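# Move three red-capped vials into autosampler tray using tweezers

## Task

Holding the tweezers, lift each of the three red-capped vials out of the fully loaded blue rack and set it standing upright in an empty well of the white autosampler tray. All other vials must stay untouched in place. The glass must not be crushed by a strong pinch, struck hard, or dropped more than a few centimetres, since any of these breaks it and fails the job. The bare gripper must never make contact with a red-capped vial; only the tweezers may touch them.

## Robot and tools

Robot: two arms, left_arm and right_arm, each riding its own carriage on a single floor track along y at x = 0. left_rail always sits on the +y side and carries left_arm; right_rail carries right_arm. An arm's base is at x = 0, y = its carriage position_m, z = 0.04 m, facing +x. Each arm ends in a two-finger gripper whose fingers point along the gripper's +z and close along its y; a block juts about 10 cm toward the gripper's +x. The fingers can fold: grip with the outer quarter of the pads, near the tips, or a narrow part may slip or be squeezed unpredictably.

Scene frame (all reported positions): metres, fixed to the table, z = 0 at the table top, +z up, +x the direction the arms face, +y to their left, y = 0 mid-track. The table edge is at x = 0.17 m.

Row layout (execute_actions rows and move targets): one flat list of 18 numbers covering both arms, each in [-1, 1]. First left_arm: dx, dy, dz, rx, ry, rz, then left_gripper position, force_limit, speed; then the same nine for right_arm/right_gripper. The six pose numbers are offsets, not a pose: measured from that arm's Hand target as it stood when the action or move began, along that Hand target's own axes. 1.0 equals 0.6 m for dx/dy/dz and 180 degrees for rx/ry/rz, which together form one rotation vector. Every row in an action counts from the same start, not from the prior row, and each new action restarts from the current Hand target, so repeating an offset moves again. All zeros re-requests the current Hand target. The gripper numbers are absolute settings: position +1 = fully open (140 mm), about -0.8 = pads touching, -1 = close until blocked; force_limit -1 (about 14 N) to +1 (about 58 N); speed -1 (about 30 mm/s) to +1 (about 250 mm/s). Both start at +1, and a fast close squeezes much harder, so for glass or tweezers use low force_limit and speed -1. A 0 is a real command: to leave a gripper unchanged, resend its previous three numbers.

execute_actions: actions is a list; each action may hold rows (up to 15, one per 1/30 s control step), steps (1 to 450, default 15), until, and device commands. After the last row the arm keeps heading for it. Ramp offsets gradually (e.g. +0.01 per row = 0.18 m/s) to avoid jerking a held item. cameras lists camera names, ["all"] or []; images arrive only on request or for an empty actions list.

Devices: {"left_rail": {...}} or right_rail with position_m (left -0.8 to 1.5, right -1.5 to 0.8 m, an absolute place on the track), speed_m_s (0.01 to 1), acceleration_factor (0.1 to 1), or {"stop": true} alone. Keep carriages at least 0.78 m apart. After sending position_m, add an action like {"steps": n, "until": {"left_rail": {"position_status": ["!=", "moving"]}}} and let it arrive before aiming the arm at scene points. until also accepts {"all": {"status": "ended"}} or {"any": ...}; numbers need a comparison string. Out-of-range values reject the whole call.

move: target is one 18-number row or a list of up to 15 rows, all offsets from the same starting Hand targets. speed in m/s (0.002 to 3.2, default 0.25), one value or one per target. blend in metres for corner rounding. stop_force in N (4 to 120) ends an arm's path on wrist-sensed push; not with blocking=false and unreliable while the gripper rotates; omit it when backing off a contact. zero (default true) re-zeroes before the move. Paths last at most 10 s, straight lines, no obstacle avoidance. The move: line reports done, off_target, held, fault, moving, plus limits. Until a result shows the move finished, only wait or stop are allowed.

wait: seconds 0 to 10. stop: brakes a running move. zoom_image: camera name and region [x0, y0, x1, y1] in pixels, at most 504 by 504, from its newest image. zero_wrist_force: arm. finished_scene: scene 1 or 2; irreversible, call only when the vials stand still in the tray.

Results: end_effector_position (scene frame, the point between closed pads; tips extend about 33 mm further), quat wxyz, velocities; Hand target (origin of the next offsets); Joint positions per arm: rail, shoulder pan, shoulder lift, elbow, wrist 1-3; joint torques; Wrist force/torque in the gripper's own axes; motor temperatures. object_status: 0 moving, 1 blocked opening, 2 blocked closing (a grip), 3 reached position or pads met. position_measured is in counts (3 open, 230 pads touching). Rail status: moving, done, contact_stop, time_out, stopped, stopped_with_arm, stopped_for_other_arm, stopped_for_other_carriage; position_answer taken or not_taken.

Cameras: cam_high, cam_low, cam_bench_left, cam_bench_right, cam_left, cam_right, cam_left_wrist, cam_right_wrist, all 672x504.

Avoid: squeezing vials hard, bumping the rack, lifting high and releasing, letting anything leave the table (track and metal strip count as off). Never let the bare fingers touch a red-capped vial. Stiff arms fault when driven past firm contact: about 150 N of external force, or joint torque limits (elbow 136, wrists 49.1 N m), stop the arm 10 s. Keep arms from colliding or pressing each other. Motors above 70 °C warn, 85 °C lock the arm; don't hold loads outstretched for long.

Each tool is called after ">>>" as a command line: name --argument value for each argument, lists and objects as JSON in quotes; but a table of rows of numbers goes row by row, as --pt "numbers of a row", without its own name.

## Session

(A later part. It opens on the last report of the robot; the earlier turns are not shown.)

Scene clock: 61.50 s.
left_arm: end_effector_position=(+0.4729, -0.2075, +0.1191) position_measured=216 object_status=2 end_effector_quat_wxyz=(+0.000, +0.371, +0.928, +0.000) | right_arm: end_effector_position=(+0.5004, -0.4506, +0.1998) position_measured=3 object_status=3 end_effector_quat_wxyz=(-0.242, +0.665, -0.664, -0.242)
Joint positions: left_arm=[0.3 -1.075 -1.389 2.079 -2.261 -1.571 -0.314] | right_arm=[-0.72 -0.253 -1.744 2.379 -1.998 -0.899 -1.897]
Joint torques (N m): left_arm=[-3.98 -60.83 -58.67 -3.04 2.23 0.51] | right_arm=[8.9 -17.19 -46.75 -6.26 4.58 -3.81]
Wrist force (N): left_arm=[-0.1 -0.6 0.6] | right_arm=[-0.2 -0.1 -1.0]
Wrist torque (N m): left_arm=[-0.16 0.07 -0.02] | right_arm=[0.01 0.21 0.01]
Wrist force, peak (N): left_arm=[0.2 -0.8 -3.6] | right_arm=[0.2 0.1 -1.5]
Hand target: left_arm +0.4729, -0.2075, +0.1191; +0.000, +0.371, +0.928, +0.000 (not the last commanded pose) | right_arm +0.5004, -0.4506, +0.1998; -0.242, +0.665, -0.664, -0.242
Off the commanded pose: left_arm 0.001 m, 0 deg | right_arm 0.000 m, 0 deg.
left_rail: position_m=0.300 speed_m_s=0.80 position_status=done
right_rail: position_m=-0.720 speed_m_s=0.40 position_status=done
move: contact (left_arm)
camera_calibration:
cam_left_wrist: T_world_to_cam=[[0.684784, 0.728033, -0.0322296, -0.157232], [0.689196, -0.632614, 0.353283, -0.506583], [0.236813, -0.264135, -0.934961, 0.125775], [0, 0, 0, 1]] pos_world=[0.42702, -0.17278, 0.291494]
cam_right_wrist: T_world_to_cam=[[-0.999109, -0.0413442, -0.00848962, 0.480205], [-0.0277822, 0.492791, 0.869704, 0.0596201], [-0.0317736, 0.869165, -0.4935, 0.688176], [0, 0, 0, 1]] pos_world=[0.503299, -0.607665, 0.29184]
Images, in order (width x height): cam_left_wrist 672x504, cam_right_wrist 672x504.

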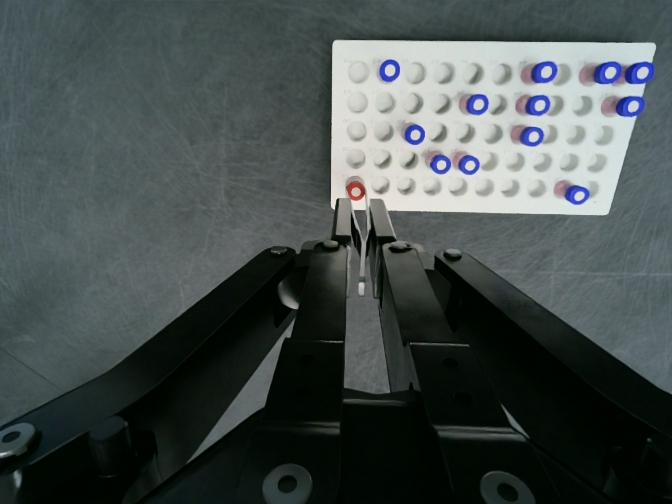

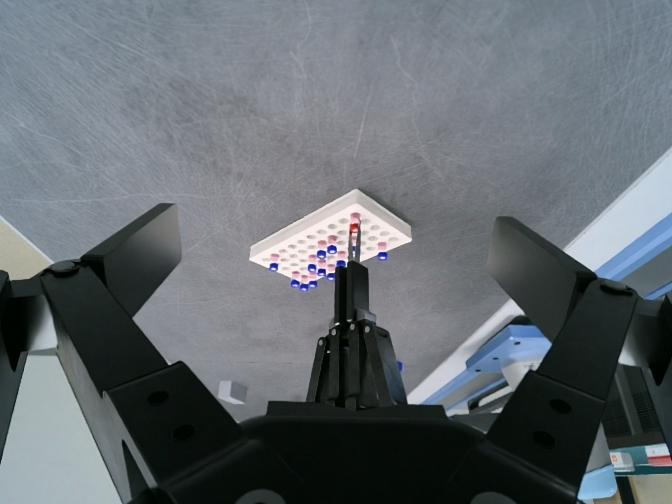

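>>> execute_actions --actions '[{"rows": [[0,0,0,0,0,0,-0.63,-1,-1,0,0,0,0,0,0,1,1,1]], "steps": 45}]' --cameras '["cam_left_wrist", "cam_right_wrist"]'

>>> zoom_image --camera "cam_left_wrist" --region '[330, 150, 390, 210]'

>>> zoom_image --camera "cam_left_wrist" --region '[310, 160, 410, 310]'

Scene clock: 63.50 s.
left_arm: end_effector_position=(+0.4729, -0.2075, +0.1191) position_measured=209 object_status=3 end_effector_quat_wxyz=(+0.000, +0.371, +0.928, +0.000) | right_arm: end_effector_position=(+0.5004, -0.4506, +0.1998) position_measured=3 object_status=3 end_effector_quat_wxyz=(-0.242, +0.665, -0.664, -0.242)
Joint positions: left_arm=[0.3 -1.075 -1.389 2.079 -2.261 -1.571 -0.314] | right_arm=[-0.72 -0.253 -1.744 2.379 -1.998 -0.899 -1.897]
Joint torques (N m): left_arm=[12.69 -59.78 -56.69 -3.74 2.2 0.74] | right_arm=[11.03 -16.23 -46.9 -6.34 4.66 -3.73]
Wrist force (N): left_arm=[-0.4 0.2 0.9] | right_arm=[0.0 0.0 -0.8]
Wrist torque (N m): left_arm=[0.03 0.13 -0.02] | right_arm=[0.04 0.15 0.02]
Wrist force, peak (N): left_arm=[0.0 -1.3 0.2] | right_arm=[0.1 0.4 -1.5]
Hand target: left_arm +0.4729, -0.2075, +0.1191; +0.000, +0.371, +0.928, +0.000 | right_arm +0.5004, -0.4506, +0.1998; -0.242, +0.665, -0.664, -0.242
Off the commanded pose: left_arm 0.000 m, 0 deg | right_arm 0.000 m, 0 deg.
left_rail: position_m=0.300 speed_m_s=0.80 position_status=done
right_rail: position_m=-0.720 speed_m_s=0.40 position_status=done
camera_calibration:
cam_left_wrist: T_world_to_cam=[[0.684834, 0.727987, -0.0322028, -0.157269], [0.689146, -0.632667, 0.353285, -0.506572], [0.236813, -0.264134, -0.934961, 0.125774], [0, 0, 0, 1]] pos_world=[0.42702, -0.172781, 0.291494]
cam_right_wrist: T_world_to_cam=[[-0.999109, -0.0413442, -0.00848962, 0.480205], [-0.0277822, 0.492791, 0.869704, 0.0596201], [-0.0317736, 0.869165, -0.4935, 0.688176], [0, 0, 0, 1]] pos_world=[0.503299, -0.607665, 0.29184]
Images, in order (width x height): cam_left_wrist 672x504, cam_right_wrist 672x504.

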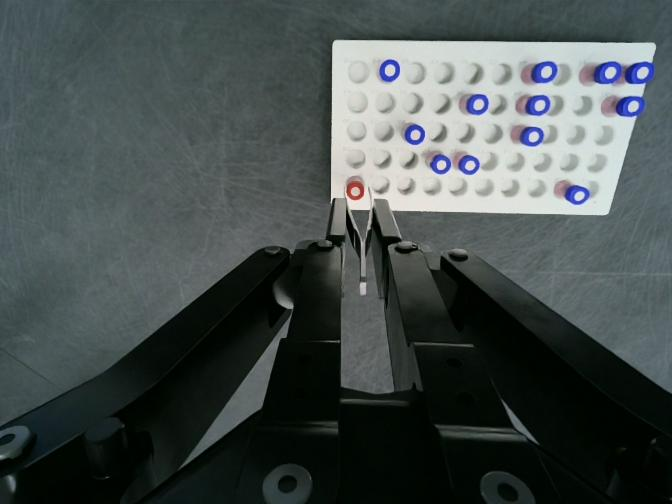

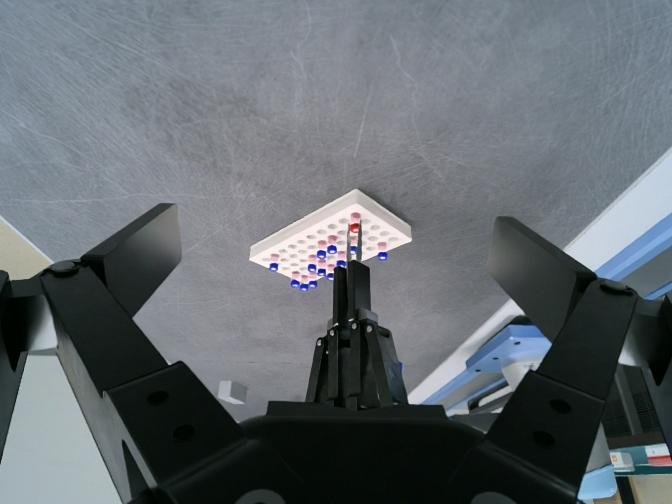

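Scaled by 8.400 from the camera's 672x504 image, which has a finer 960x720 frame.

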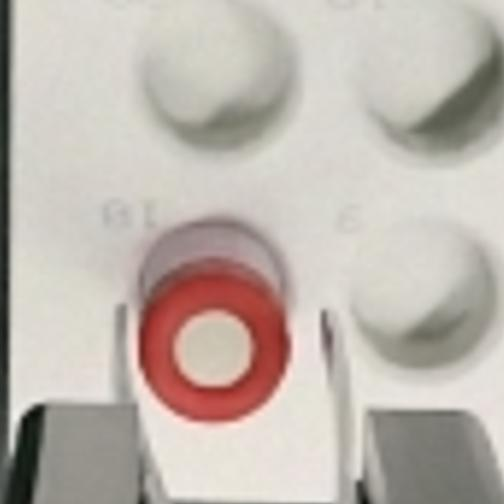

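Scaled by 3.360 from the camera's 672x504 image, which has a finer 960x720 frame.

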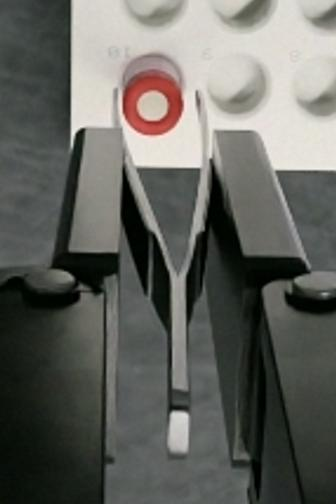

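>>> move --pt "0 -0.002 0 0 0 0 -0.63 -1 -1 0 0 0 0 0 0 1 1 1" --pt "0 -0.002 -0.04 0 0 0 -0.63 -1 -1 0 0 0 0 0 0 1 1 1" --pt "0 -0.002 -0.1348 0 0 0 -0.63 -1 -1 0 0 0 0 0 0 1 1 1" --pt "0.8301 0.7263 -0.1348 0 0 0 -0.63 -1 -1 0 0 0 0 0 0 1 1 1" --pt "0.8301 0.7263 -0.0598 0 0 0 -0.63 -1 -1 0 0 0 0 0 0 1 1 1" --speed '[0.03, 0.03, 0.1, 0.25, 0.08]' --blend '[0, 0.003, 0.02, 0.01, 0]' --cameras '["cam_left_wrist", "cam_right_wrist"]'

>>> zoom_image --camera "cam_left_wrist" --region '[320, 150, 400, 220]'

>>> zoom_image --camera "cam_right_wrist" --region '[240, 180, 420, 340]'

Scene clock: 70.37 s.
left_arm: end_effector_position=(+0.4127, +0.4515, +0.1550) position_measured=209 object_status=3 end_effector_quat_wxyz=(+0.000, +0.371, +0.928, +0.000) | right_arm: end_effector_position=(+0.5004, -0.4506, +0.1998) position_measured=3 object_status=3 end_effector_quat_wxyz=(-0.242, +0.665, -0.664, -0.242)
Joint positions: left_arm=[0.3 -0.055 -1.903 2.465 -2.132 -1.571 0.706] | right_arm=[-0.72 -0.253 -1.744 2.379 -1.998 -0.899 -1.897]
Joint torques (N m): left_arm=[20.02 -4.94 -31.45 -7.54 -4.21 3.28] | right_arm=[9.84 -15.67 -46.65 -6.06 4.76 -3.78]
Wrist force (N): left_arm=[0.0 -0.3 0.6] | right_arm=[-0.4 0.1 -0.7]
Wrist torque (N m): left_arm=[-0.08 -0.02 -0.05] | right_arm=[0.06 0.24 0.01]
Wrist force, peak (N): left_arm=[-1.6 -2.2 -1.1] | right_arm=[-0.2 0.1 -1.5]
Hand target: left_arm +0.4127, +0.4515, +0.1549; +0.000, +0.371, +0.928, +0.000 | right_arm +0.5004, -0.4506, +0.1998; -0.242, +0.665, -0.664, -0.242
Off the commanded pose: left_arm 0.000 m, 0 deg | right_arm 0.000 m, 0 deg.
left_rail: position_m=0.300 speed_m_s=0.80 position_status=done
right_rail: position_m=-0.720 speed_m_s=0.40 position_status=done
move: done
camera_calibration:
cam_left_wrist: T_world_to_cam=[[0.684784, 0.728033, -0.0322296, -0.594698], [0.689196, -0.632614, 0.353283, -0.0608207], [0.236813, -0.264135, -0.934961, 0.347687], [0, 0, 0, 1]] pos_world=[0.36682, 0.48632, 0.327394]
cam_right_wrist: T_world_to_cam=[[-0.999109, -0.0413442, -0.00848962, 0.480205], [-0.0277822, 0.492791, 0.869704, 0.0596201], [-0.0317736, 0.869165, -0.4935, 0.688176], [0, 0, 0, 1]] pos_world=[0.503299, -0.607665, 0.29184]
Images, in order (width x height): cam_left_wrist 672x504, cam_right_wrist 672x504.

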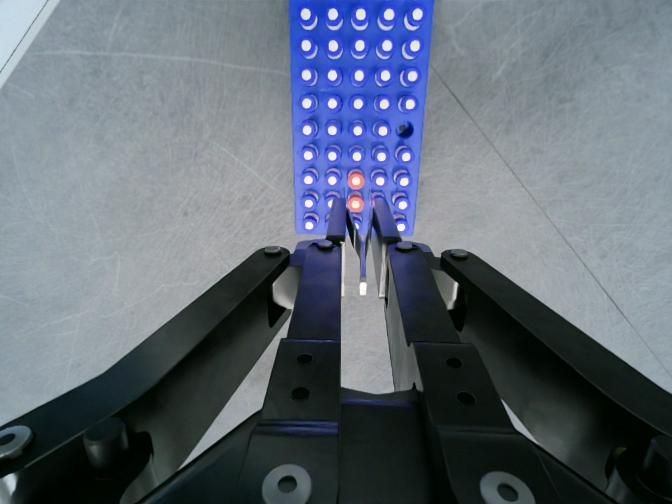

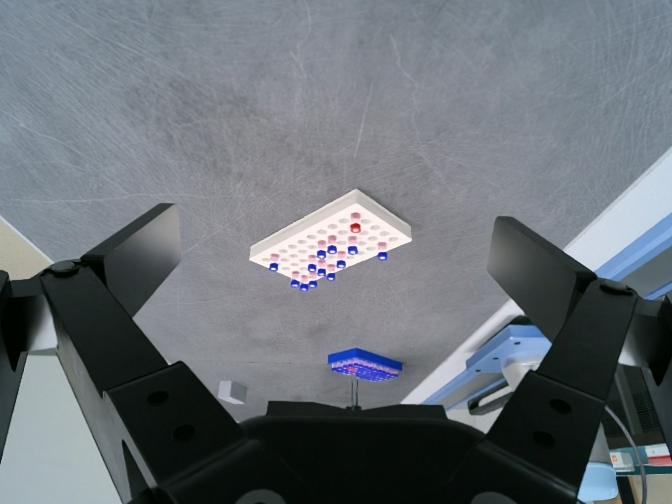

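Scaled by 6.300 from the camera's 672x504 image, which has a finer 960x720 frame.

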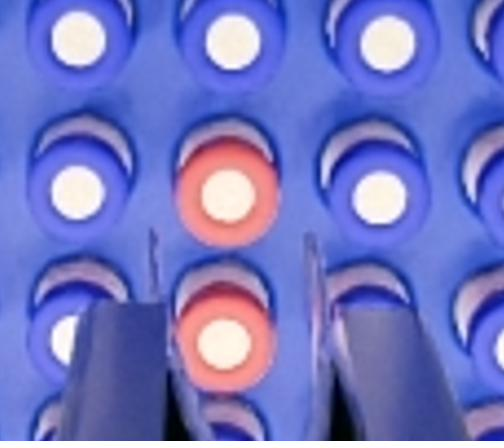

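Scaled by 2.800 from the camera's 672x504 image, which has a finer 960x720 frame.

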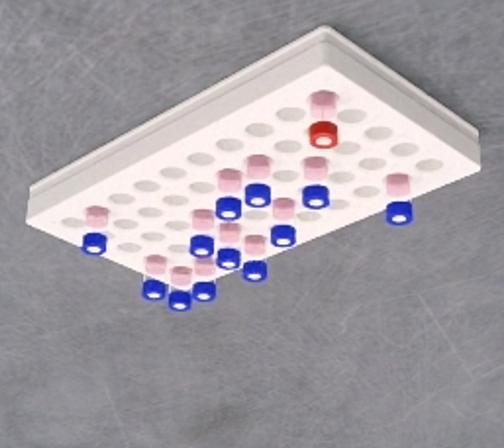

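>>> move --pt "0.0002 0.0018 0.02 0 0 0 -0.63 -1 -1 0 0 0 0 0 0 1 1 1" --pt "0.0002 0.0018 0.045 0 0 0 -0.63 -1 -1 0 0 0 0 0 0 1 1 1" --speed '[0.05, 0.025]' --stop_force 4 --cameras '["cam_left_wrist"]'

>>> zoom_image --camera "cam_left_wrist" --region '[330, 165, 380, 205]'

Scene clock: 72.57 s.
left_arm: end_effector_position=(+0.4134, +0.4524, +0.1279) position_measured=209 object_status=3 end_effector_quat_wxyz=(+0.000, +0.371, +0.928, +0.000) | right_arm: end_effector_position=(+0.5004, -0.4506, +0.1998) position_measured=3 object_status=3 end_effector_quat_wxyz=(-0.242, +0.665, -0.664, -0.242)
Joint positions: left_arm=[0.3 -0.053 -1.861 2.496 -2.207 -1.571 0.708] | right_arm=[-0.72 -0.253 -1.744 2.379 -1.998 -0.899 -1.897]
Joint torques (N m): left_arm=[20.06 -6.26 -30.08 -7.35 -2.27 3.18] | right_arm=[8.93 -14.52 -46.34 -5.98 4.45 -3.65]
Wrist force (N): left_arm=[0.1 -0.5 1.0] | right_arm=[-0.4 0.2 -0.9]
Wrist torque (N m): left_arm=[-0.12 -0.05 -0.05] | right_arm=[0.08 0.24 0.01]
Wrist force, peak (N): left_arm=[0.2 0.1 1.4] | right_arm=[0.1 0.5 -1.4]
Hand target: left_arm +0.4134, +0.4524, +0.1279; +0.000, +0.371, +0.928, +0.000 | right_arm +0.5004, -0.4506, +0.1998; -0.242, +0.665, -0.664, -0.242
Off the commanded pose: left_arm 0.000 m, 0 deg | right_arm 0.000 m, 0 deg.
left_rail: position_m=0.300 speed_m_s=0.80 position_status=done
right_rail: position_m=-0.720 speed_m_s=0.40 position_status=done
move: done
camera_calibration:
cam_left_wrist: T_world_to_cam=[[0.684784, 0.728033, -0.0322296, -0.596633], [0.689196, -0.632614, 0.353283, -0.0512231], [0.236813, -0.264135, -0.934961, 0.322395], [0, 0, 0, 1]] pos_world=[0.36752, 0.48712, 0.300294]
Images, in order (width x height): cam_left_wrist 672x504.

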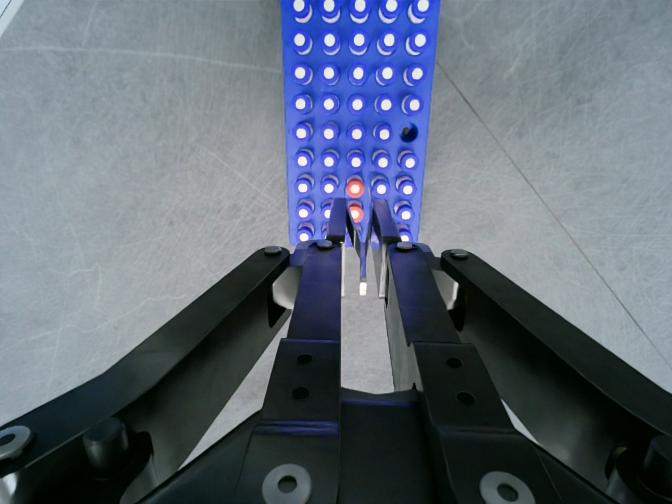

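Scaled by 10.080 from the camera's 672x504 image, which has a finer 960x720 frame.

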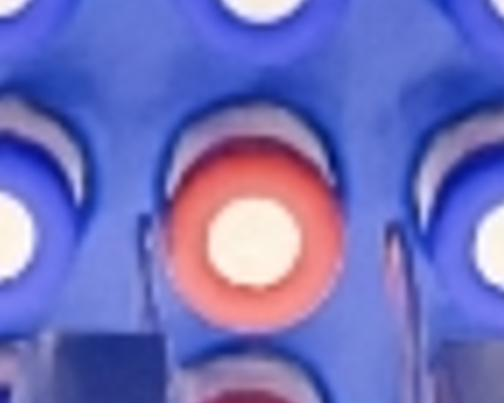

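>>> move --pt "0 -0.001 0 0 0 0 -0.63 -1 -1 0 0 0 0 0 0 1 1 1" --pt "0 -0.001 0.014 0 0 0 -0.63 -1 -1 0 0 0 0 0 0 1 1 1" --speed 0.025 --stop_force 4

>>> execute_actions --actions '[{"rows": [[0,0,0,0,0,0,-0.72,-1,-1,0,0,0,0,0,0,1,1,1]], "steps": 55}]' --cameras '["cam_left_wrist"]'

>>> zoom_image --camera "cam_left_wrist" --region '[330, 165, 380, 205]'

>>> move --pt "0 0 -0.025 0 0 0 -0.72 -1 -1 0 0 0 0 0 0 1 1 1" --pt "0 0 -0.11 0 0 0 -0.72 -1 -1 0 0 0 0 0 0 1 1 1" --speed '[0.02, 0.06]' --blend '[0.005, 0]' --cameras '["cam_left_wrist", "cam_right_wrist"]'

>>> zoom_image --camera "cam_left_wrist" --region '[320, 140, 400, 220]'

>>> zoom_image --camera "cam_right_wrist" --region '[320, 330, 400, 410]'

Scene clock: 74.60 s.
left_arm: end_effector_position=(+0.4129, +0.4520, +0.1195) position_measured=209 object_status=3 end_effector_quat_wxyz=(+0.000, +0.371, +0.929, +0.000) | right_arm: end_effector_position=(+0.5004, -0.4506, +0.1998) position_measured=3 object_status=3 end_effector_quat_wxyz=(-0.242, +0.665, -0.664, -0.242)
Joint positions: left_arm=[0.3 -0.054 -1.848 2.507 -2.23 -1.571 0.707] | right_arm=[-0.72 -0.253 -1.744 2.379 -1.998 -0.899 -1.897]
Joint torques (N m): left_arm=[-16.58 -6.15 -29.16 -7.5 -2.03 -1.78] | right_arm=[9.96 -16.89 -46.66 -5.74 4.48 -3.64]
Wrist force (N): left_arm=[0.5 -0.2 0.2] | right_arm=[-0.3 0.2 -0.8]
Wrist torque (N m): left_arm=[-0.07 -0.13 0.27] | right_arm=[0.08 0.23 0.02]
Wrist force, peak (N): left_arm=[0.2 -0.3 1.1] | right_arm=[0.4 -0.1 -1.6]
Hand target: left_arm +0.4129, +0.4520, +0.1195; +0.000, +0.371, +0.928, +0.000 | right_arm +0.5004, -0.4506, +0.1998; -0.242, +0.665, -0.664, -0.242
Off the commanded pose: left_arm 0.000 m, 0 deg | right_arm 0.000 m, 0 deg.
left_rail: position_m=0.300 speed_m_s=0.80 position_status=done
right_rail: position_m=-0.720 speed_m_s=0.40 position_status=done
move: done

Scene clock: 76.63 s.
left_arm: end_effector_position=(+0.4129, +0.4520, +0.1195) position_measured=216 object_status=2 end_effector_quat_wxyz=(+0.000, +0.371, +0.928, +0.000) | right_arm: end_effector_position=(+0.5004, -0.4506, +0.1998) position_measured=3 object_status=3 end_effector_quat_wxyz=(-0.242, +0.665, -0.664, -0.242)
Joint positions: left_arm=[0.3 -0.054 -1.848 2.507 -2.23 -1.571 0.707] | right_arm=[-0.72 -0.253 -1.744 2.379 -1.998 -0.899 -1.897]
Joint torques (N m): left_arm=[-15.69 -5.24 -30.28 -6.9 -2.25 0.51] | right_arm=[10.99 -17.76 -46.15 -5.88 4.41 -3.63]
Wrist force (N): left_arm=[0.3 0.0 0.2] | right_arm=[-0.1 0.3 -1.1]
Wrist torque (N m): left_arm=[-0.11 -0.08 0.27] | right_arm=[0.11 0.18 0.01]
Wrist force, peak (N): left_arm=[0.8 0.2 0.8] | right_arm=[-0.3 -0.2 -1.5]
Hand target: left_arm +0.4129, +0.4520, +0.1195; +0.000, +0.371, +0.928, +0.000 | right_arm +0.5004, -0.4506, +0.1998; -0.242, +0.665, -0.664, -0.242
Off the commanded pose: left_arm 0.000 m, 0 deg | right_arm 0.000 m, 0 deg.
left_rail: position_m=0.300 speed_m_s=0.80 position_status=done
right_rail: position_m=-0.720 speed_m_s=0.40 position_status=done
camera_calibration:
cam_left_wrist: T_world_to_cam=[[0.684784, 0.728033, -0.0322296, -0.596338], [0.689196, -0.632614, 0.353283, -0.0482328], [0.236813, -0.264135, -0.934961, 0.314531], [0, 0, 0, 1]] pos_world=[0.36712, 0.48672, 0.291894]
Images, in order (width x height): cam_left_wrist 672x504.

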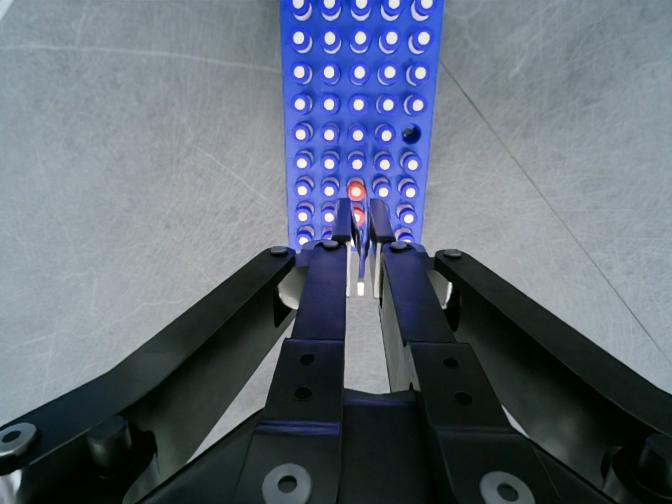

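Scaled by 10.080 from the camera's 672x504 image, which has a finer 960x720 frame.

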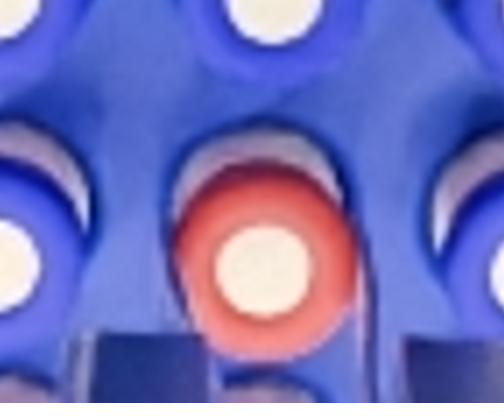

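Scene clock: 78.73 s.
left_arm: end_effector_position=(+0.4129, +0.4520, +0.1854) position_measured=216 object_status=2 end_effector_quat_wxyz=(+0.000, +0.371, +0.929, +0.000) | right_arm: end_effector_position=(+0.5004, -0.4506, +0.1998) position_measured=3 object_status=3 end_effector_quat_wxyz=(-0.242, +0.665, -0.664, -0.242)
Joint positions: left_arm=[0.3 -0.054 -1.941 2.425 -2.055 -1.571 0.707] | right_arm=[-0.72 -0.253 -1.744 2.379 -1.998 -0.899 -1.897]
Joint torques (N m): left_arm=[-13.64 -17.07 -65.24 -3.11 -2 -1.54] | right_arm=[10.21 -16.31 -46.59 -6.03 4.49 -3.47]
Wrist force (N): left_arm=[-0.4 -0.6 0.3] | right_arm=[0.1 0.4 -0.9]
Wrist torque (N m): left_arm=[-0.13 0.11 0.26] | right_arm=[0.14 0.13 0.01]
Wrist force, peak (N): left_arm=[0.4 -0.9 0.7] | right_arm=[-0.2 0.3 -1.4]
Hand target: left_arm +0.4129, +0.4520, +0.1855; +0.000, +0.371, +0.928, +0.000 | right_arm +0.5004, -0.4506, +0.1998; -0.242, +0.665, -0.664, -0.242
Off the commanded pose: left_arm 0.000 m, 0 deg | right_arm 0.000 m, 0 deg.
left_rail: position_m=0.300 speed_m_s=0.80 position_status=done
right_rail: position_m=-0.720 speed_m_s=0.40 position_status=done
move: done
camera_calibration:
cam_left_wrist: T_world_to_cam=[[0.684804, 0.728011, -0.032296, -0.59426], [0.689178, -0.632601, 0.353342, -0.071472], [0.236806, -0.264228, -0.934937, 0.37621], [0, 0, 0, 1]] pos_world=[0.36712, 0.48682, 0.357794]
cam_right_wrist: T_world_to_cam=[[-0.999109, -0.0413442, -0.00848962, 0.480205], [-0.0277822, 0.492791, 0.869704, 0.0596201], [-0.0317736, 0.869165, -0.4935, 0.688176], [0, 0, 0, 1]] pos_world=[0.503299, -0.607665, 0.29184]
Images, in order (width x height): cam_left_wrist 672x504, cam_right_wrist 672x504.

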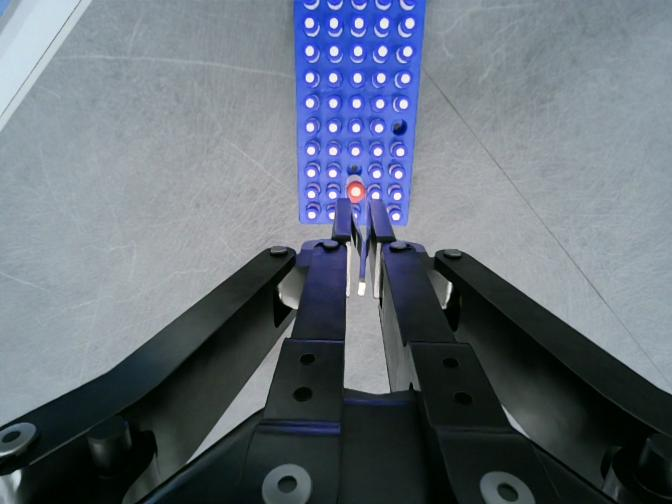

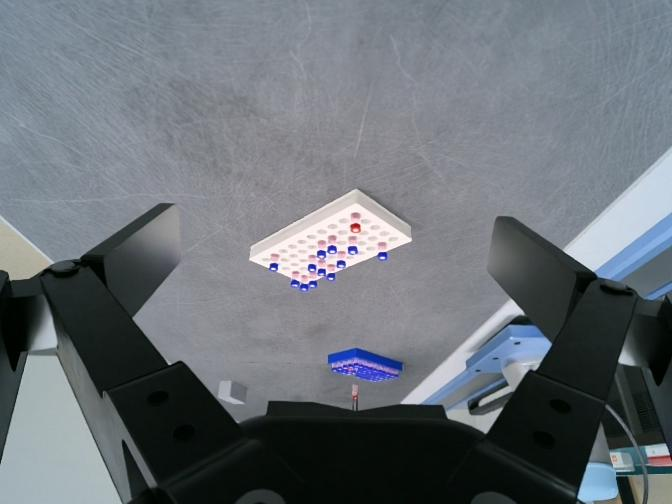

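Scaled by 6.300 from the camera's 672x504 image, which has a finer 960x720 frame.

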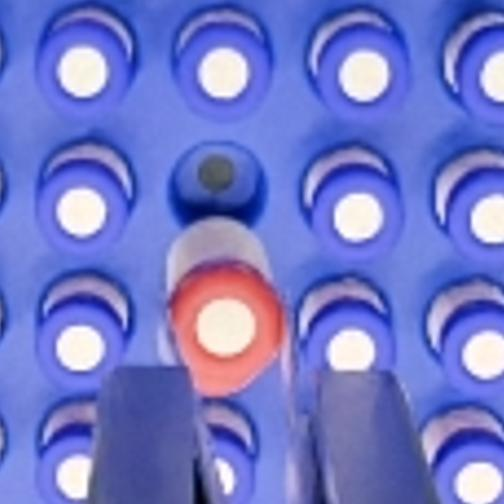

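Scaled by 6.300 from the camera's 672x504 image, which has a finer 960x720 frame.

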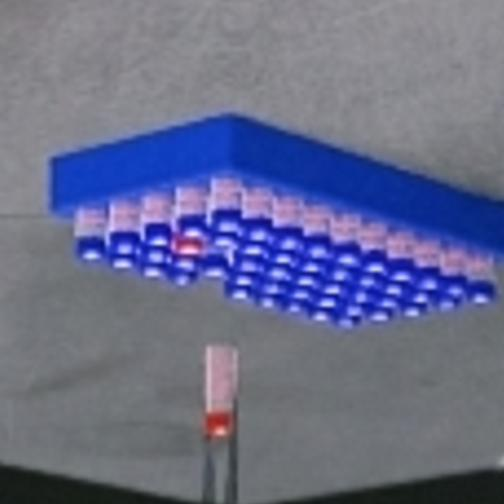

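>>> move --pt "-0.8308 -0.667 -0.0243 0 0 0 -0.72 -1 -1 0 0 0 0 0 0 1 1 1" --pt "-0.8308 -0.667 0.0673 0 0 0 -0.72 -1 -1 0 0 0 0 0 0 1 1 1" --speed '[0.25, 0.06]' --blend '[0.01, 0]' --cameras '["cam_left_wrist", "cam_right_wrist"]'

>>> zoom_image --camera "cam_left_wrist" --region '[330, 150, 390, 210]'

>>> zoom_image --camera "cam_right_wrist" --region '[300, 210, 370, 280]'

Scene clock: 83.73 s.
left_arm: end_effector_position=(+0.4980, -0.1816, +0.1454) position_measured=216 object_status=2 end_effector_quat_wxyz=(+0.000, +0.371, +0.928, +0.000) | right_arm: end_effector_position=(+0.5004, -0.4506, +0.1998) position_measured=3 object_status=3 end_effector_quat_wxyz=(-0.242, +0.665, -0.664, -0.242)
Joint positions: left_arm=[0.3 -1.023 -1.421 2.059 -2.209 -1.571 -0.262] | right_arm=[-0.72 -0.253 -1.744 2.379 -1.998 -0.899 -1.897]
Joint torques (N m): left_arm=[-11.03 -45.3 -30.03 -6.55 4.63 -1.79] | right_arm=[10.07 -17.33 -46.39 -6.02 4.25 -3.13]
Wrist force (N): left_arm=[0.3 -0.8 0.1] | right_arm=[0.1 -0.1 -0.6]
Wrist torque (N m): left_arm=[-0.20 -0.04 0.30] | right_arm=[0.01 0.14 0.02]
Wrist force, peak (N): left_arm=[-1.4 -2.8 -0.3] | right_arm=[-0.6 -0.1 -1.4]
Hand target: left_arm +0.4980, -0.1816, +0.1452; +0.000, +0.371, +0.928, +0.000 | right_arm +0.5004, -0.4506, +0.1998; -0.242, +0.665, -0.664, -0.242
Off the commanded pose: left_arm 0.000 m, 0 deg | right_arm 0.000 m, 0 deg.
left_rail: position_m=0.300 speed_m_s=0.80 position_status=done
right_rail: position_m=-0.720 speed_m_s=0.40 position_status=done
move: done
camera_calibration:
cam_left_wrist: T_world_to_cam=[[0.684784, 0.728033, -0.0322296, -0.192429], [0.689196, -0.632614, 0.353283, -0.516789], [0.236813, -0.264135, -0.934961, 0.151261], [0, 0, 0, 1]] pos_world=[0.45212, -0.14688, 0.317794]
cam_right_wrist: T_world_to_cam=[[-0.999109, -0.0413442, -0.00848962, 0.480205], [-0.0277822, 0.492791, 0.869704, 0.0596201], [-0.0317736, 0.869165, -0.4935, 0.688176], [0, 0, 0, 1]] pos_world=[0.503299, -0.607665, 0.29184]
Images, in order (width x height): cam_left_wrist 672x504, cam_right_wrist 672x504.

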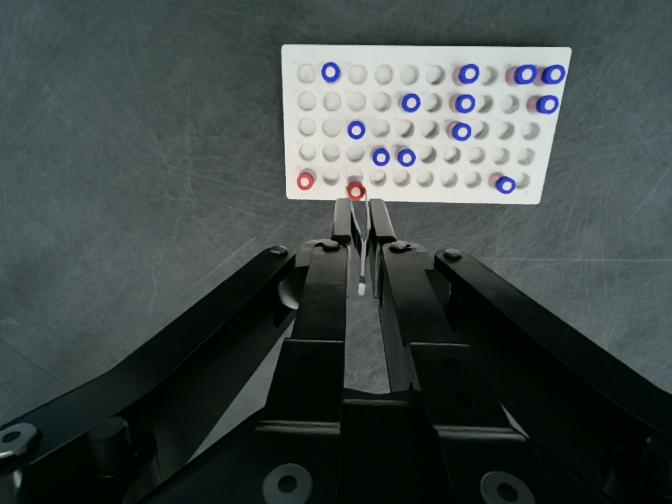

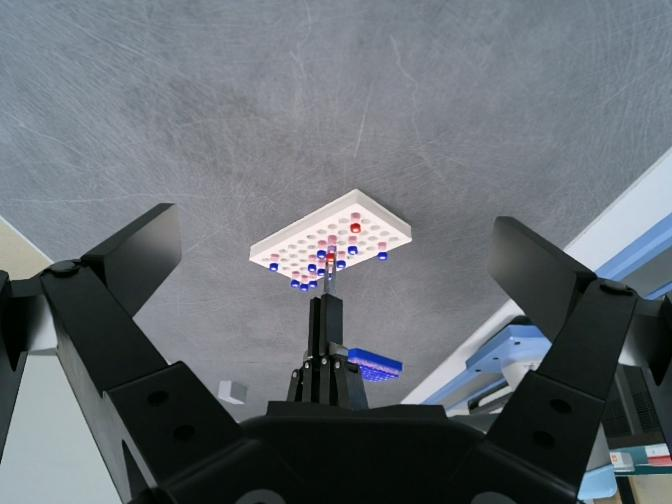

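Scaled by 8.400 from the camera's 672x504 image, which has a finer 960x720 frame.

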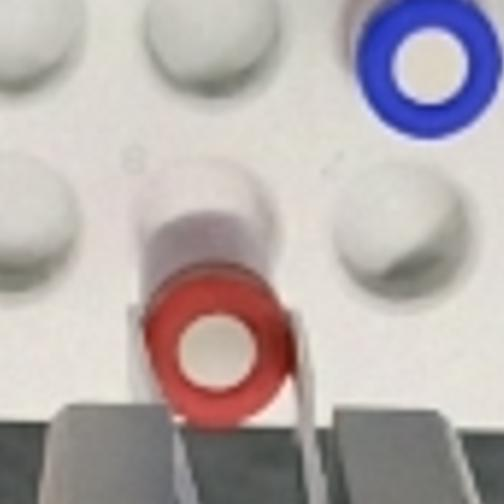

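Scaled by 7.200 from the camera's 672x504 image, which has a finer 960x720 frame.

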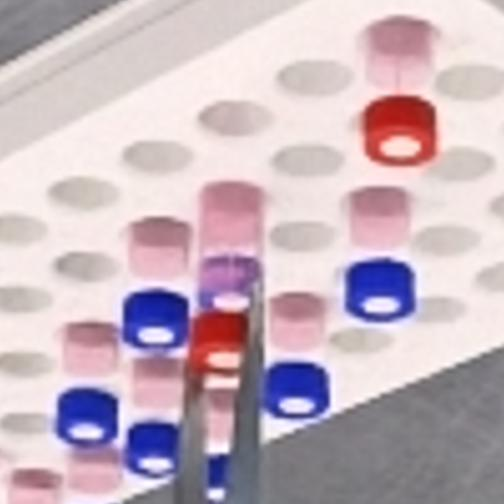

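>>> move --target '[0.001, 0.0001, 0.0237, 0, 0, 0, -0.72, -1, -1, 0, 0, 0, 0, 0, 0, 1, 1, 1]' --speed 0.04 --cameras '["cam_left_wrist", "cam_right_wrist"]'

>>> zoom_image --camera "cam_left_wrist" --region '[330, 150, 390, 210]'

>>> zoom_image --camera "cam_right_wrist" --region '[300, 205, 360, 265]'

Scene clock: 85.23 s.
left_arm: end_effector_position=(+0.4976, -0.1812, +0.1311) position_measured=216 object_status=2 end_effector_quat_wxyz=(+0.000, +0.371, +0.928, +0.000) | right_arm: end_effector_position=(+0.5004, -0.4506, +0.1998) position_measured=3 object_status=3 end_effector_quat_wxyz=(-0.242, +0.665, -0.664, -0.242)
Joint positions: left_arm=[0.3 -1.023 -1.406 2.072 -2.237 -1.571 -0.262] | right_arm=[-0.72 -0.253 -1.744 2.379 -1.998 -0.899 -1.897]
Joint torques (N m): left_arm=[-16 -43.43 -28.4 -6.98 4.52 -2.61] | right_arm=[8.06 -17.92 -46.37 -5.99 4.56 -3.72]
Wrist force (N): left_arm=[-0.4 -0.8 0.4] | right_arm=[-0.1 0.2 -1.1]
Wrist torque (N m): left_arm=[-0.20 0.12 0.31] | right_arm=[0.09 0.18 0.02]
Wrist force, peak (N): left_arm=[0.4 -1.1 0.8] | right_arm=[0.1 0.1 -1.4]
Hand target: left_arm +0.4976, -0.1812, +0.1310; +0.000, +0.371, +0.928, +0.000 | right_arm +0.5004, -0.4506, +0.1998; -0.242, +0.665, -0.664, -0.242
Off the commanded pose: left_arm 0.000 m, 0 deg | right_arm 0.000 m, 0 deg.
left_rail: position_m=0.300 speed_m_s=0.80 position_status=done
right_rail: position_m=-0.720 speed_m_s=0.40 position_status=done
move: done
camera_calibration:
cam_left_wrist: T_world_to_cam=[[0.684784, 0.728033, -0.0322296, -0.193048], [0.689196, -0.632614, 0.353283, -0.511214], [0.236813, -0.264135, -0.934961, 0.138094], [0, 0, 0, 1]] pos_world=[0.45182, -0.14638, 0.303494]
cam_right_wrist: T_world_to_cam=[[-0.999109, -0.0413442, -0.00848962, 0.480205], [-0.0277822, 0.492791, 0.869704, 0.0596201], [-0.0317736, 0.869165, -0.4935, 0.688176], [0, 0, 0, 1]] pos_world=[0.503299, -0.607665, 0.29184]
Images, in order (width x height): cam_left_wrist 672x504, cam_right_wrist 672x504.

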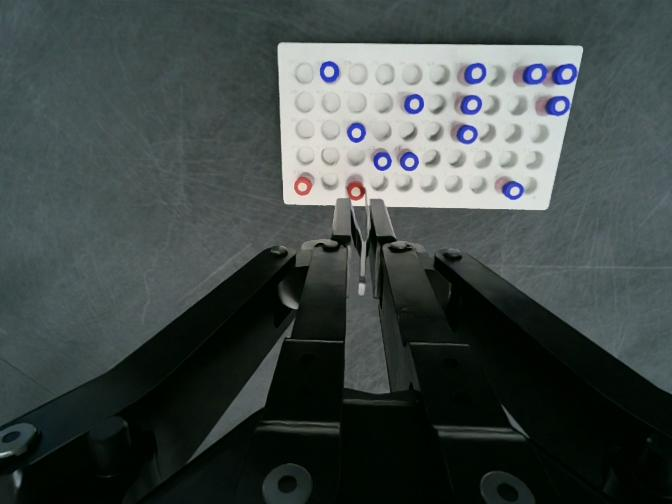

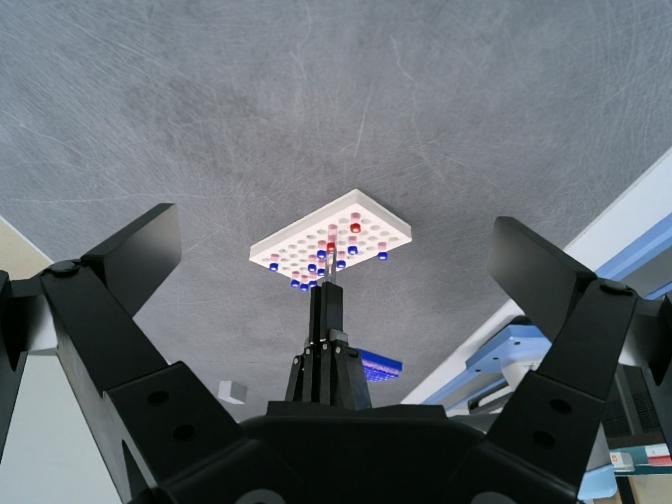

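Scaled by 8.400 from the camera's 672x504 image, which has a finer 960x720 frame.

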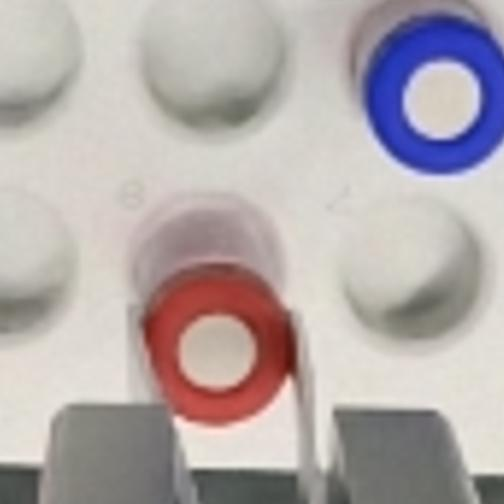

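Scaled by 8.400 from the camera's 672x504 image, which has a finer 960x720 frame.

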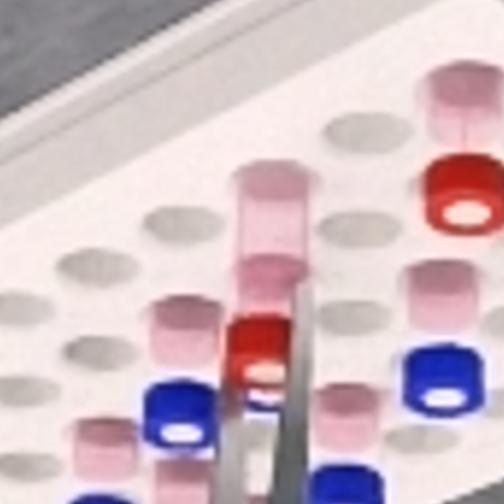

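>>> move --target '[0.0002, -0.0001, 0.0202, 0, 0, 0, -0.72, -1, -1, 0, 0, 0, 0, 0, 0, 1, 1, 1]' --speed 0.015 --stop_force 4 --cameras '["cam_left_wrist", "cam_right_wrist"]'

>>> zoom_image --camera "cam_right_wrist" --region '[300, 205, 360, 265]'

>>> zoom_image --camera "cam_left_wrist" --region '[330, 150, 390, 210]'

Scene clock: 88.07 s.
left_arm: end_effector_position=(+0.4975, -0.1811, +0.1193) position_measured=216 object_status=2 end_effector_quat_wxyz=(+0.000, +0.371, +0.928, +0.000) | right_arm: end_effector_position=(+0.5004, -0.4506, +0.1998) position_measured=3 object_status=3 end_effector_quat_wxyz=(-0.242, +0.665, -0.664, -0.242)
Joint positions: left_arm=[0.3 -1.023 -1.392 2.082 -2.261 -1.571 -0.262] | right_arm=[-0.72 -0.253 -1.744 2.379 -1.998 -0.899 -1.897]
Joint torques (N m): left_arm=[-14.13 -59.04 -57.73 -3.14 4.4 -2.35] | right_arm=[10.67 -15.29 -47 -5.77 4.43 -3.58]
Wrist force (N): left_arm=[-0.2 -0.3 -0.1] | right_arm=[0.2 -0.4 -0.8]
Wrist torque (N m): left_arm=[-0.05 0.08 0.30] | right_arm=[-0.06 0.11 0.02]
Wrist force, peak (N): left_arm=[0.2 -0.6 -4.0] | right_arm=[-0.2 0.1 -1.7]
Hand target: left_arm +0.4975, -0.1811, +0.1193; +0.000, +0.371, +0.928, +0.000 | right_arm +0.5004, -0.4506, +0.1998; -0.242, +0.665, -0.664, -0.242
Off the commanded pose: left_arm 0.000 m, 0 deg | right_arm 0.000 m, 0 deg.
left_rail: position_m=0.300 speed_m_s=0.80 position_status=done
right_rail: position_m=-0.720 speed_m_s=0.40 position_status=done
move: contact (left_arm)
camera_calibration:
cam_left_wrist: T_world_to_cam=[[0.684804, 0.728011, -0.032296, -0.193284], [0.689178, -0.632601, 0.353342, -0.506914], [0.236806, -0.264228, -0.934937, 0.127092], [0, 0, 0, 1]] pos_world=[0.45162, -0.14638, 0.291694]
cam_right_wrist: T_world_to_cam=[[-0.999109, -0.0413442, -0.00848962, 0.480205], [-0.0277822, 0.492791, 0.869704, 0.0596201], [-0.0317736, 0.869165, -0.4935, 0.688176], [0, 0, 0, 1]] pos_world=[0.503299, -0.607665, 0.29184]
Images, in order (width x height): cam_left_wrist 672x504, cam_right_wrist 672x504.

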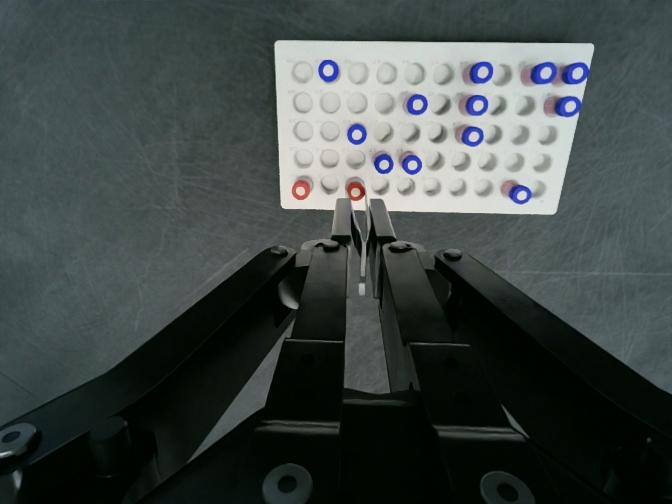

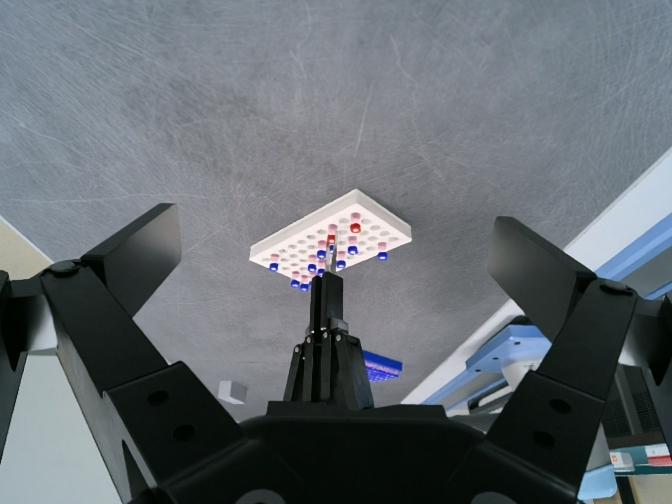

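Scaled by 8.400 from the camera's 672x504 image, which has a finer 960x720 frame.

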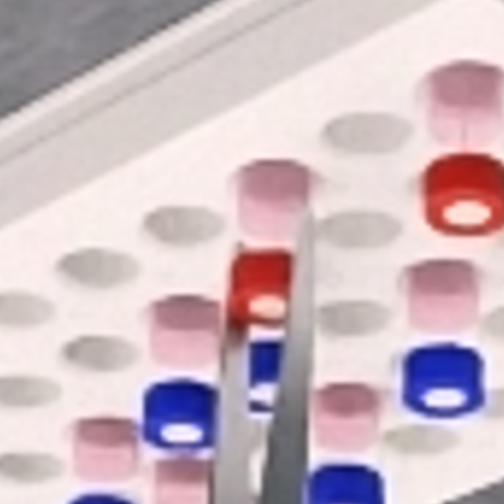

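Scaled by 8.400 from the camera's 672x504 image, which has a finer 960x720 frame.

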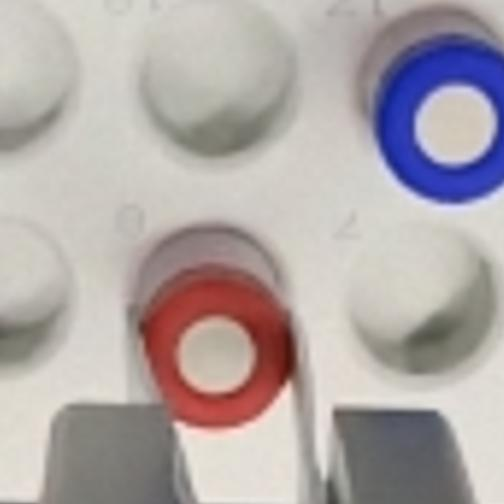

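>>> execute_actions --actions '[{"rows": [[0,0,0,0,0,0,-0.63,-1,-1,0,0,0,0,0,0,1,1,1]], "steps": 40}]' --cameras '["cam_left_wrist"]'

>>> zoom_image --camera "cam_left_wrist" --region '[330, 150, 390, 210]'

Scene clock: 90.10 s.
left_arm: end_effector_position=(+0.4975, -0.1811, +0.1193) position_measured=209 object_status=3 end_effector_quat_wxyz=(+0.000, +0.371, +0.928, +0.000) | right_arm: end_effector_position=(+0.5004, -0.4506, +0.1998) position_measured=3 object_status=3 end_effector_quat_wxyz=(-0.242, +0.665, -0.664, -0.242)
Joint positions: left_arm=[0.3 -1.023 -1.392 2.082 -2.261 -1.571 -0.262] | right_arm=[-0.72 -0.253 -1.744 2.379 -1.998 -0.899 -1.897]
Joint torques (N m): left_arm=[-10.88 -59.04 -56.4 -3.69 4.31 -2.05] | right_arm=[9.39 -16.89 -46.61 -6.17 4.48 -3.73]
Wrist force (N): left_arm=[0.0 -0.4 0.5] | right_arm=[-0.2 0.1 -1.2]
Wrist torque (N m): left_arm=[-0.12 0.02 0.30] | right_arm=[0.06 0.20 0.02]
Wrist force, peak (N): left_arm=[-0.1 -1.0 0.3] | right_arm=[0.0 0.7 -1.5]
Hand target: left_arm +0.4975, -0.1811, +0.1193; +0.000, +0.371, +0.928, +0.000 | right_arm +0.5004, -0.4506, +0.1998; -0.242, +0.665, -0.664, -0.242
Off the commanded pose: left_arm 0.000 m, 0 deg | right_arm 0.000 m, 0 deg.
left_rail: position_m=0.300 speed_m_s=0.80 position_status=done
right_rail: position_m=-0.720 speed_m_s=0.40 position_status=done
camera_calibration:
cam_left_wrist: T_world_to_cam=[[0.684804, 0.728011, -0.032296, -0.193284], [0.689178, -0.632601, 0.353342, -0.506914], [0.236806, -0.264228, -0.934937, 0.127092], [0, 0, 0, 1]] pos_world=[0.45162, -0.14638, 0.291694]
Images, in order (width x height): cam_left_wrist 672x504.

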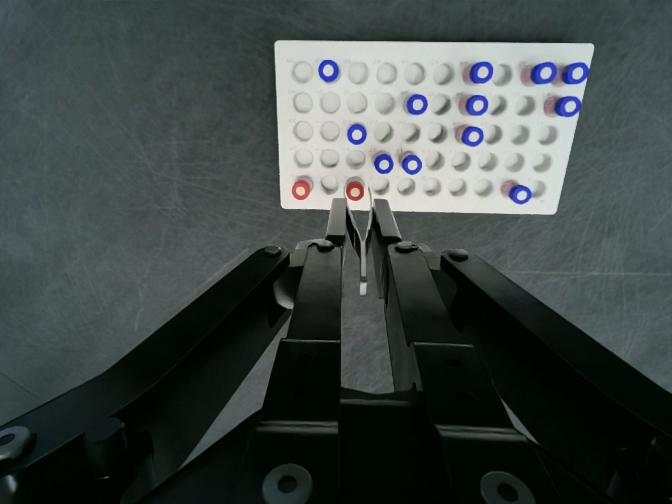

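Scaled by 8.400 from the camera's 672x504 image, which has a finer 960x720 frame.

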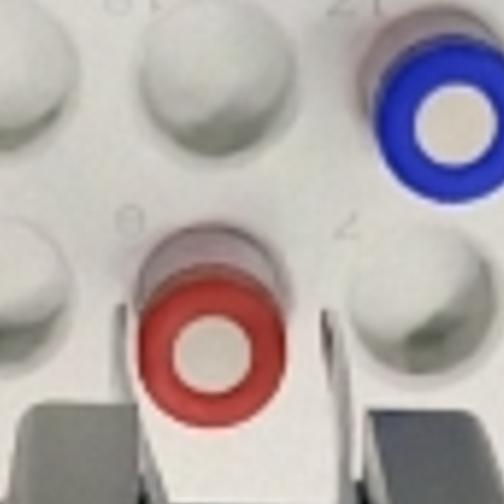

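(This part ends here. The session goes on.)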